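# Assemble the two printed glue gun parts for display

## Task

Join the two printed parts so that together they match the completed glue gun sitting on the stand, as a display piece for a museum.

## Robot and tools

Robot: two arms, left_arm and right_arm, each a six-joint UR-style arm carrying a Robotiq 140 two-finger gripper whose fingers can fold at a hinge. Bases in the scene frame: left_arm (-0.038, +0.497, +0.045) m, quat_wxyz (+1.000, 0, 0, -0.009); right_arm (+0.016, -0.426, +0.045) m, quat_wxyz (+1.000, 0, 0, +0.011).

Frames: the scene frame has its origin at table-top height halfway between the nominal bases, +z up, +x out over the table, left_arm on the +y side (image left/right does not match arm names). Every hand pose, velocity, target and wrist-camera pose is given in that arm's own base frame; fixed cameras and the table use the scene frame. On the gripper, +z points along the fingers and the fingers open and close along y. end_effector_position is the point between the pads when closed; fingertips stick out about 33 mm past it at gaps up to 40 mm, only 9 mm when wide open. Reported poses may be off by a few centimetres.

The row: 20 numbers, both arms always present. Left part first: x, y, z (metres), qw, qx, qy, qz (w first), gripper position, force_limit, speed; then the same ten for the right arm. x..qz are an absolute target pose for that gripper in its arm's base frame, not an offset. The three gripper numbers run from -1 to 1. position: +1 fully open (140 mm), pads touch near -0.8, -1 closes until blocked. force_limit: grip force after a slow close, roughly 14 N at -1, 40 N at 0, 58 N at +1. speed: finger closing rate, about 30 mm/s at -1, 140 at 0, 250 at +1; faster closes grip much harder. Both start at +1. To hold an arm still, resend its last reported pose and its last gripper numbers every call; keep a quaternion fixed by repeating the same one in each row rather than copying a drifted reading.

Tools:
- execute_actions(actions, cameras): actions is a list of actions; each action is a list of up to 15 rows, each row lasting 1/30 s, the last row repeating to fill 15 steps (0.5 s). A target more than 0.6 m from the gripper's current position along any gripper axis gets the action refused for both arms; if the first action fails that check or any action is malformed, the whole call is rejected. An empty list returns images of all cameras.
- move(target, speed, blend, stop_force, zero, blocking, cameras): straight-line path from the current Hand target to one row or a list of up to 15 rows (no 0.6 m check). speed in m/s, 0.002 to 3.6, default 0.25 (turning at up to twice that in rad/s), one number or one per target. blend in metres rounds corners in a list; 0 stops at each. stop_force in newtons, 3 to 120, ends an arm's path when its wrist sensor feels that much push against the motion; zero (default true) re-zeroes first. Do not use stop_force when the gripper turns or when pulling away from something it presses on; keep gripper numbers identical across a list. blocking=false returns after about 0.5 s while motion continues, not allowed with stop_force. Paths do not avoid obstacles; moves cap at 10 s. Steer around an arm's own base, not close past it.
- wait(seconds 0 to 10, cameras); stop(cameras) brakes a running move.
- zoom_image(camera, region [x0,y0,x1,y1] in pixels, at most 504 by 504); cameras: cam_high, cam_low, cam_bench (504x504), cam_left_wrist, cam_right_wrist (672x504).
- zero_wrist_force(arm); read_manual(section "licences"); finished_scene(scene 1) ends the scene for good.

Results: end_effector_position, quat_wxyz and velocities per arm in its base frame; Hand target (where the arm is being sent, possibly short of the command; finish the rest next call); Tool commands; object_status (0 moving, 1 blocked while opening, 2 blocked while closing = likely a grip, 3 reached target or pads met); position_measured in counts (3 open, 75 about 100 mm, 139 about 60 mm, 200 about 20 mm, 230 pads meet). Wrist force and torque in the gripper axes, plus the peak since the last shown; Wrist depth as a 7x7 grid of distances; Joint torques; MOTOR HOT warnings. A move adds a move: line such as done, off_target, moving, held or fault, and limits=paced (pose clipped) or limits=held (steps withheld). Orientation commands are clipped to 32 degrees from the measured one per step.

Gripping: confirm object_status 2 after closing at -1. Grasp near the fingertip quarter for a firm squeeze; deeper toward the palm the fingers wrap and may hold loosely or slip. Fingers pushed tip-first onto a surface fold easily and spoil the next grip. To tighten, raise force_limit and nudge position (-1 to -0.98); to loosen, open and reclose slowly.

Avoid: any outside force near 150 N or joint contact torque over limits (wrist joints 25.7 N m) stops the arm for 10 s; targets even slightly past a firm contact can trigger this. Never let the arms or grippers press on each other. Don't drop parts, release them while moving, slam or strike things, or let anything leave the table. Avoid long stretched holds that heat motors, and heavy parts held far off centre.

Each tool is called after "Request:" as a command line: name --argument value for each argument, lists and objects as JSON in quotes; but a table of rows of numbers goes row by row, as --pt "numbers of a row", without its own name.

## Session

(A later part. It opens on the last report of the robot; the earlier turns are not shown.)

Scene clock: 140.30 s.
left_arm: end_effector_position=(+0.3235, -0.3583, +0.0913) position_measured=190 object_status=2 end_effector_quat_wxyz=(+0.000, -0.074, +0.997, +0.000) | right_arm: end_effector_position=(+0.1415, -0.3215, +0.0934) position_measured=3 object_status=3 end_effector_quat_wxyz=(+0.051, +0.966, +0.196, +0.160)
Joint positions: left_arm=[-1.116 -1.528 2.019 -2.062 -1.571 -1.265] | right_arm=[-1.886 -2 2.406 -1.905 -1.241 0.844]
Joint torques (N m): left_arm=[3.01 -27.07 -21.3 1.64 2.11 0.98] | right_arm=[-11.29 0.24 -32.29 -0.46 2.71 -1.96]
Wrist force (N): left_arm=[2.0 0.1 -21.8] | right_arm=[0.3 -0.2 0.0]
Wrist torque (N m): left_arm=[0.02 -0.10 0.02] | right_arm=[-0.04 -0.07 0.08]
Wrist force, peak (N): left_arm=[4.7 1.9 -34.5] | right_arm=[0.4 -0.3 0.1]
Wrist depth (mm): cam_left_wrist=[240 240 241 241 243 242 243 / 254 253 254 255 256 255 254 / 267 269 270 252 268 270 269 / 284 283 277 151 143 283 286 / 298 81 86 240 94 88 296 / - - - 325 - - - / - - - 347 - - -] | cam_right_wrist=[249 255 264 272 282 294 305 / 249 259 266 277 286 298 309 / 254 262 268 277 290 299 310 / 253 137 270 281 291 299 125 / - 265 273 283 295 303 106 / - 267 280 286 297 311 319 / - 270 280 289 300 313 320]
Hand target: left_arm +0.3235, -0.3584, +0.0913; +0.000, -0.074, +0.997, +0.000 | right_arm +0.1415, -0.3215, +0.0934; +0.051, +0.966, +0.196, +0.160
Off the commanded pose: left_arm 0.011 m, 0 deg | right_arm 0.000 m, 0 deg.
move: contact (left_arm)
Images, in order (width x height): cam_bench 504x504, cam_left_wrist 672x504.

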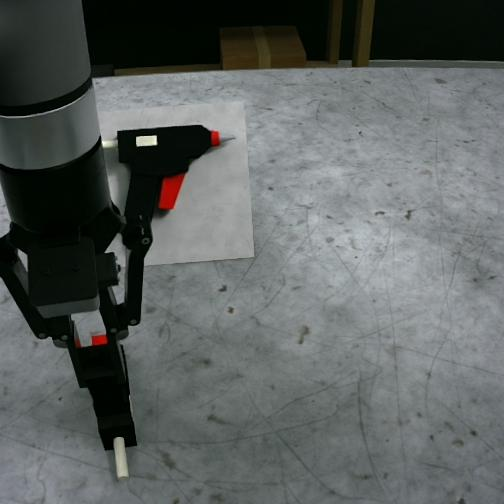

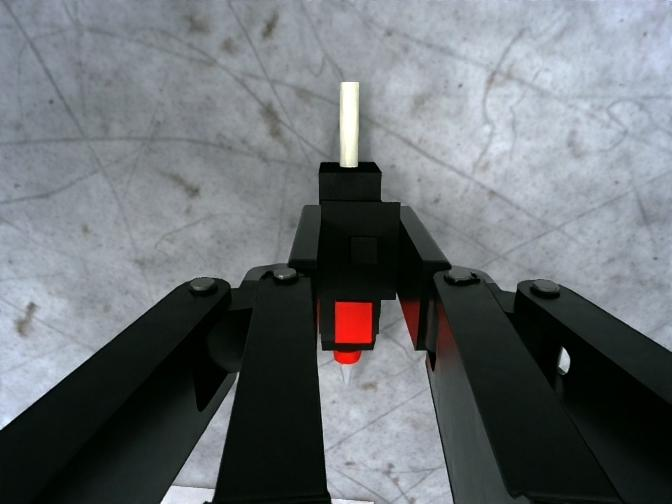

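Request:
move --pt "0.3235 -0.3583 0.0918 0 -0.0741 0.99725 0 -1 0 -1 0.1415 -0.3215 0.0934 0.051 0.966 0.196 0.160 1 1 1" --pt "0.3235 -0.3583 0.0918 0 -0.0741 0.99725 0 0.6 0 -1 0.1415 -0.3215 0.0934 0.051 0.966 0.196 0.160 1 1 1"

Request:
move --pt "0.3235 -0.3583 0.25 0 -0.0741 0.99725 0 0.6 0 -1 0.1415 -0.3215 0.0934 0.051 0.966 0.196 0.160 1 1 1" --pt "0.37 -0.20 0.22 -0.26 0.56 0.63 -0.46 0.6 0 -1 0.1415 -0.3215 0.0934 0.051 0.966 0.196 0.160 1 1 1" --cameras '["cam_left_wrist","cam_bench"]'

Scene clock: 155.23 s.
left_arm: end_effector_position=(+0.3235, -0.3583, +0.0918) position_measured=53 object_status=0 end_effector_quat_wxyz=(+0.000, -0.074, +0.997, +0.000) | right_arm: end_effector_position=(+0.1415, -0.3215, +0.0934) position_measured=3 object_status=3 end_effector_quat_wxyz=(+0.051, +0.966, +0.196, +0.160)
Joint positions: left_arm=[-1.116 -1.528 2.017 -2.06 -1.571 -1.265] | right_arm=[-1.886 -2 2.406 -1.905 -1.241 0.844]
Joint torques (N m): left_arm=[5.79 -36.81 -29.02 -0.3 2.51 1.22] | right_arm=[-9.26 0.82 -32.12 -0.42 2.33 -1.99]
Wrist force (N): left_arm=[0.1 0.0 -0.3] | right_arm=[0.1 0.0 -0.1]
Wrist torque (N m): left_arm=[-0.03 -0.05 0.05] | right_arm=[0.00 -0.03 0.08]
Wrist force, peak (N): left_arm=[2.1 0.1 -21.8] | right_arm=[0.4 -0.2 0.3]
Wrist depth (mm): cam_left_wrist=[241 241 241 243 241 240 242 / 253 254 254 256 254 254 256 / 268 269 269 251 269 267 270 / 280 123 285 154 285 145 282 / - 106 301 298 305 301 98 / - 322 324 322 323 327 - / - 346 345 347 347 345 -] | cam_right_wrist=[249 255 266 272 284 295 304 / 249 257 267 275 285 298 306 / 251 260 267 279 289 299 313 / 254 137 271 280 292 297 125 / - 266 274 283 295 305 106 / - 267 276 286 299 310 319 / - 270 280 289 299 314 325]
Hand target: left_arm +0.3235, -0.3583, +0.0918; +0.000, -0.074, +0.997, +0.000 | right_arm +0.1415, -0.3215, +0.0934; +0.051, +0.966, +0.196, +0.160
Off the commanded pose: left_arm 0.000 m, 0 deg | right_arm 0.000 m, 0 deg.
move: done

Scene clock: 160.80 s.
left_arm: end_effector_position=(+0.3700, -0.2000, +0.2200) position_measured=53 object_status=3 end_effector_quat_wxyz=(-0.261, +0.563, +0.633, -0.462) | right_arm: end_effector_position=(+0.1415, -0.3215, +0.0934) position_measured=3 object_status=3 end_effector_quat_wxyz=(+0.051, +0.966, +0.196, +0.160)
Joint positions: left_arm=[-0.379 -1.088 1.344 -0.824 -2.197 1.425] | right_arm=[-1.886 -2 2.406 -1.905 -1.241 0.844]
Joint torques (N m): left_arm=[-7.85 -30.23 -30.39 2.71 1.8 1.56] | right_arm=[-10.85 -0.82 -31.46 -0.18 2.58 -1.93]
Wrist force (N): left_arm=[1.2 1.8 1.0] | right_arm=[0.1 0.0 0.1]
Wrist torque (N m): left_arm=[0.26 -0.18 -0.04] | right_arm=[0.02 -0.05 0.08]
Wrist force, peak (N): left_arm=[1.0 2.2 1.1] | right_arm=[0.3 -0.4 -0.2]
Wrist depth (mm): cam_left_wrist=[- 1837 2564 606 448 350 288 / 2141 2266 2244 641 486 373 301 / 2244 2406 - 746 523 397 316 / - 113 - 819 582 145 324 / - 101 - 968 657 142 98 / - - 2381 1106 732 508 - / - - - 763 768 575 -] | cam_right_wrist=[248 256 263 273 283 294 305 / 250 258 267 277 287 297 307 / 253 261 269 279 287 300 310 / 254 137 272 281 292 299 125 / - 137 275 284 294 303 106 / - 265 277 287 298 310 316 / - 271 279 288 302 314 320]
Hand target: left_arm +0.3700, -0.2000, +0.2200; -0.261, +0.563, +0.633, -0.462 | right_arm +0.1415, -0.3215, +0.0934; +0.051, +0.966, +0.196, +0.160
Off the commanded pose: left_arm 0.000 m, 0 deg | right_arm 0.000 m, 0 deg.
move: done
Images, in order (width x height): cam_bench 504x504, cam_left_wrist 672x504.

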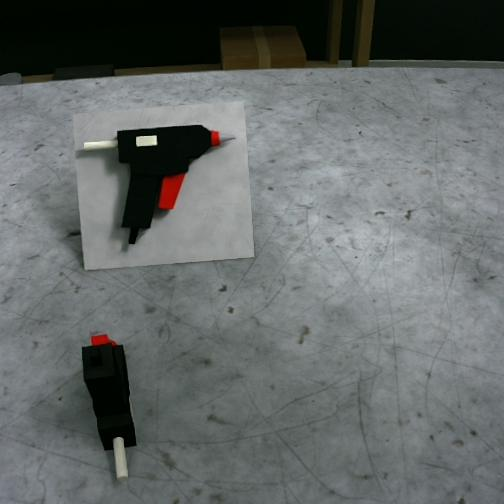

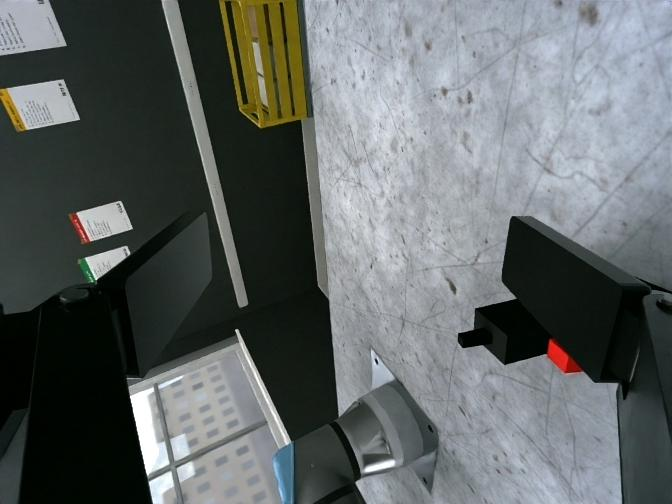

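Request:
move --pt "0.365 -0.19 0.16 0.299 0.641 0.641 -0.299 0.6 0 -1 0.1415 -0.3215 0.0934 0.051 0.966 0.196 0.160 1 1 1" --pt "0.365 -0.19 0.07 0.299 0.641 0.641 -0.299 0.6 0 -1 0.1415 -0.3215 0.0934 0.051 0.966 0.196 0.160 1 1 1" --speed 0.2 --cameras '["cam_left_wrist"]'

Request:
zoom_image --camera "cam_left_wrist" --region '[210, 150, 460, 400]'

Scene clock: 173.70 s.
left_arm: end_effector_position=(+0.3650, -0.1900, +0.0700) position_measured=53 object_status=3 end_effector_quat_wxyz=(+0.299, +0.641, +0.641, -0.299) | right_arm: end_effector_position=(+0.1415, -0.3215, +0.0934) position_measured=3 object_status=3 end_effector_quat_wxyz=(+0.051, +0.966, +0.196, +0.160)
Joint positions: left_arm=[-0.239 -1.444 2.499 -2.9 -2.411 1.209] | right_arm=[-1.886 -2 2.406 -1.905 -1.241 0.844]
Joint torques (N m): left_arm=[-8.25 -7.35 -7.35 -5.57 -4.22 -1.45] | right_arm=[-11.15 -1.32 -31.02 -0.36 2.55 -2.07]
Wrist force (N): left_arm=[1.4 0.5 -0.4] | right_arm=[0.0 -0.2 0.0]
Wrist torque (N m): left_arm=[0.16 -0.19 -0.09] | right_arm=[-0.03 -0.01 0.08]
Wrist force, peak (N): left_arm=[0.9 2.3 1.3] | right_arm=[0.4 -0.1 0.3]
Wrist depth (mm): cam_left_wrist=[189 195 194 194 193 193 192 / 243 241 241 240 239 238 237 / 321 320 317 297 303 311 311 / 431 113 419 299 451 145 339 / - 105 714 968 810 142 98 / - 760 780 - - - - / - 718 725 - - - -] | cam_right_wrist=[249 256 263 275 284 294 302 / 250 258 267 277 287 298 309 / 252 260 269 277 289 300 310 / 254 137 272 280 290 297 125 / - 266 272 284 294 304 106 / - 267 278 286 298 307 316 / - 270 280 288 300 314 320]
Hand target: left_arm +0.3650, -0.1900, +0.0700; +0.299, +0.641, +0.641, -0.299 | right_arm +0.1415, -0.3215, +0.0934; +0.051, +0.966, +0.196, +0.160
Off the commanded pose: left_arm 0.000 m, 0 deg | right_arm 0.000 m, 0 deg.
move: done
Images, in order (width x height): cam_left_wrist 672x504.

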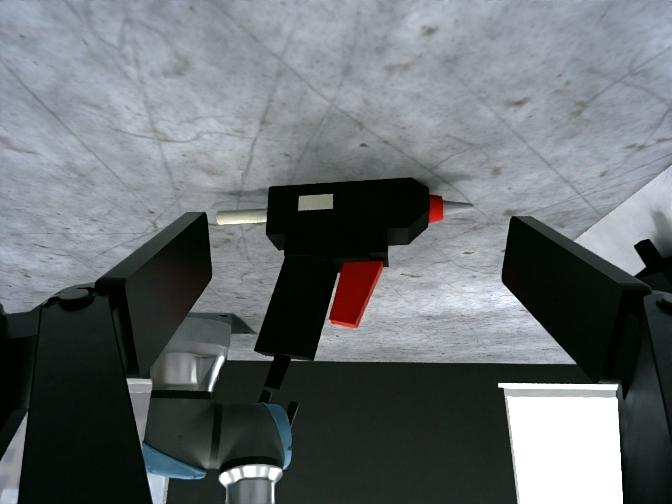

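Scaled by 2.016 from the camera's 672x504 image, which has a finer 960x720 frame.

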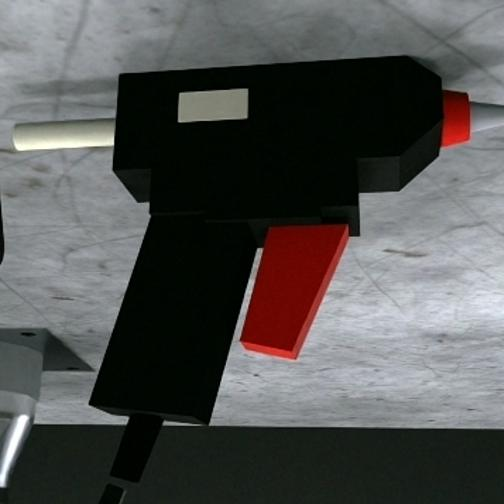

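Request:
zoom_image --camera "cam_left_wrist" --region '[260, 200, 350, 270]'

Request:
zoom_image --camera "cam_left_wrist" --region '[350, 200, 440, 270]'

Scaled by 5.600 from the camera's 672x504 image, which has a finer 960x720 frame.

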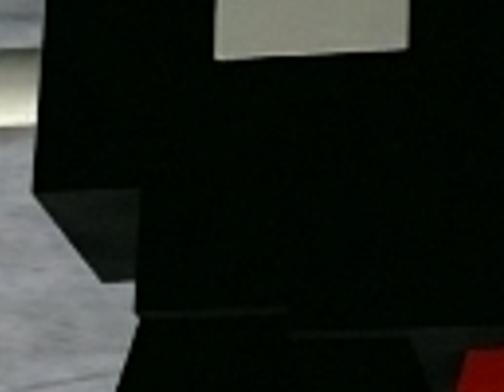

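Scaled by 5.600 from the camera's 672x504 image, which has a finer 960x720 frame.

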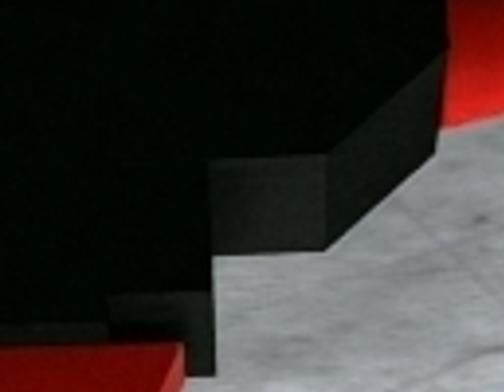

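Request:
finished_scene

The scene is finished: the task was done.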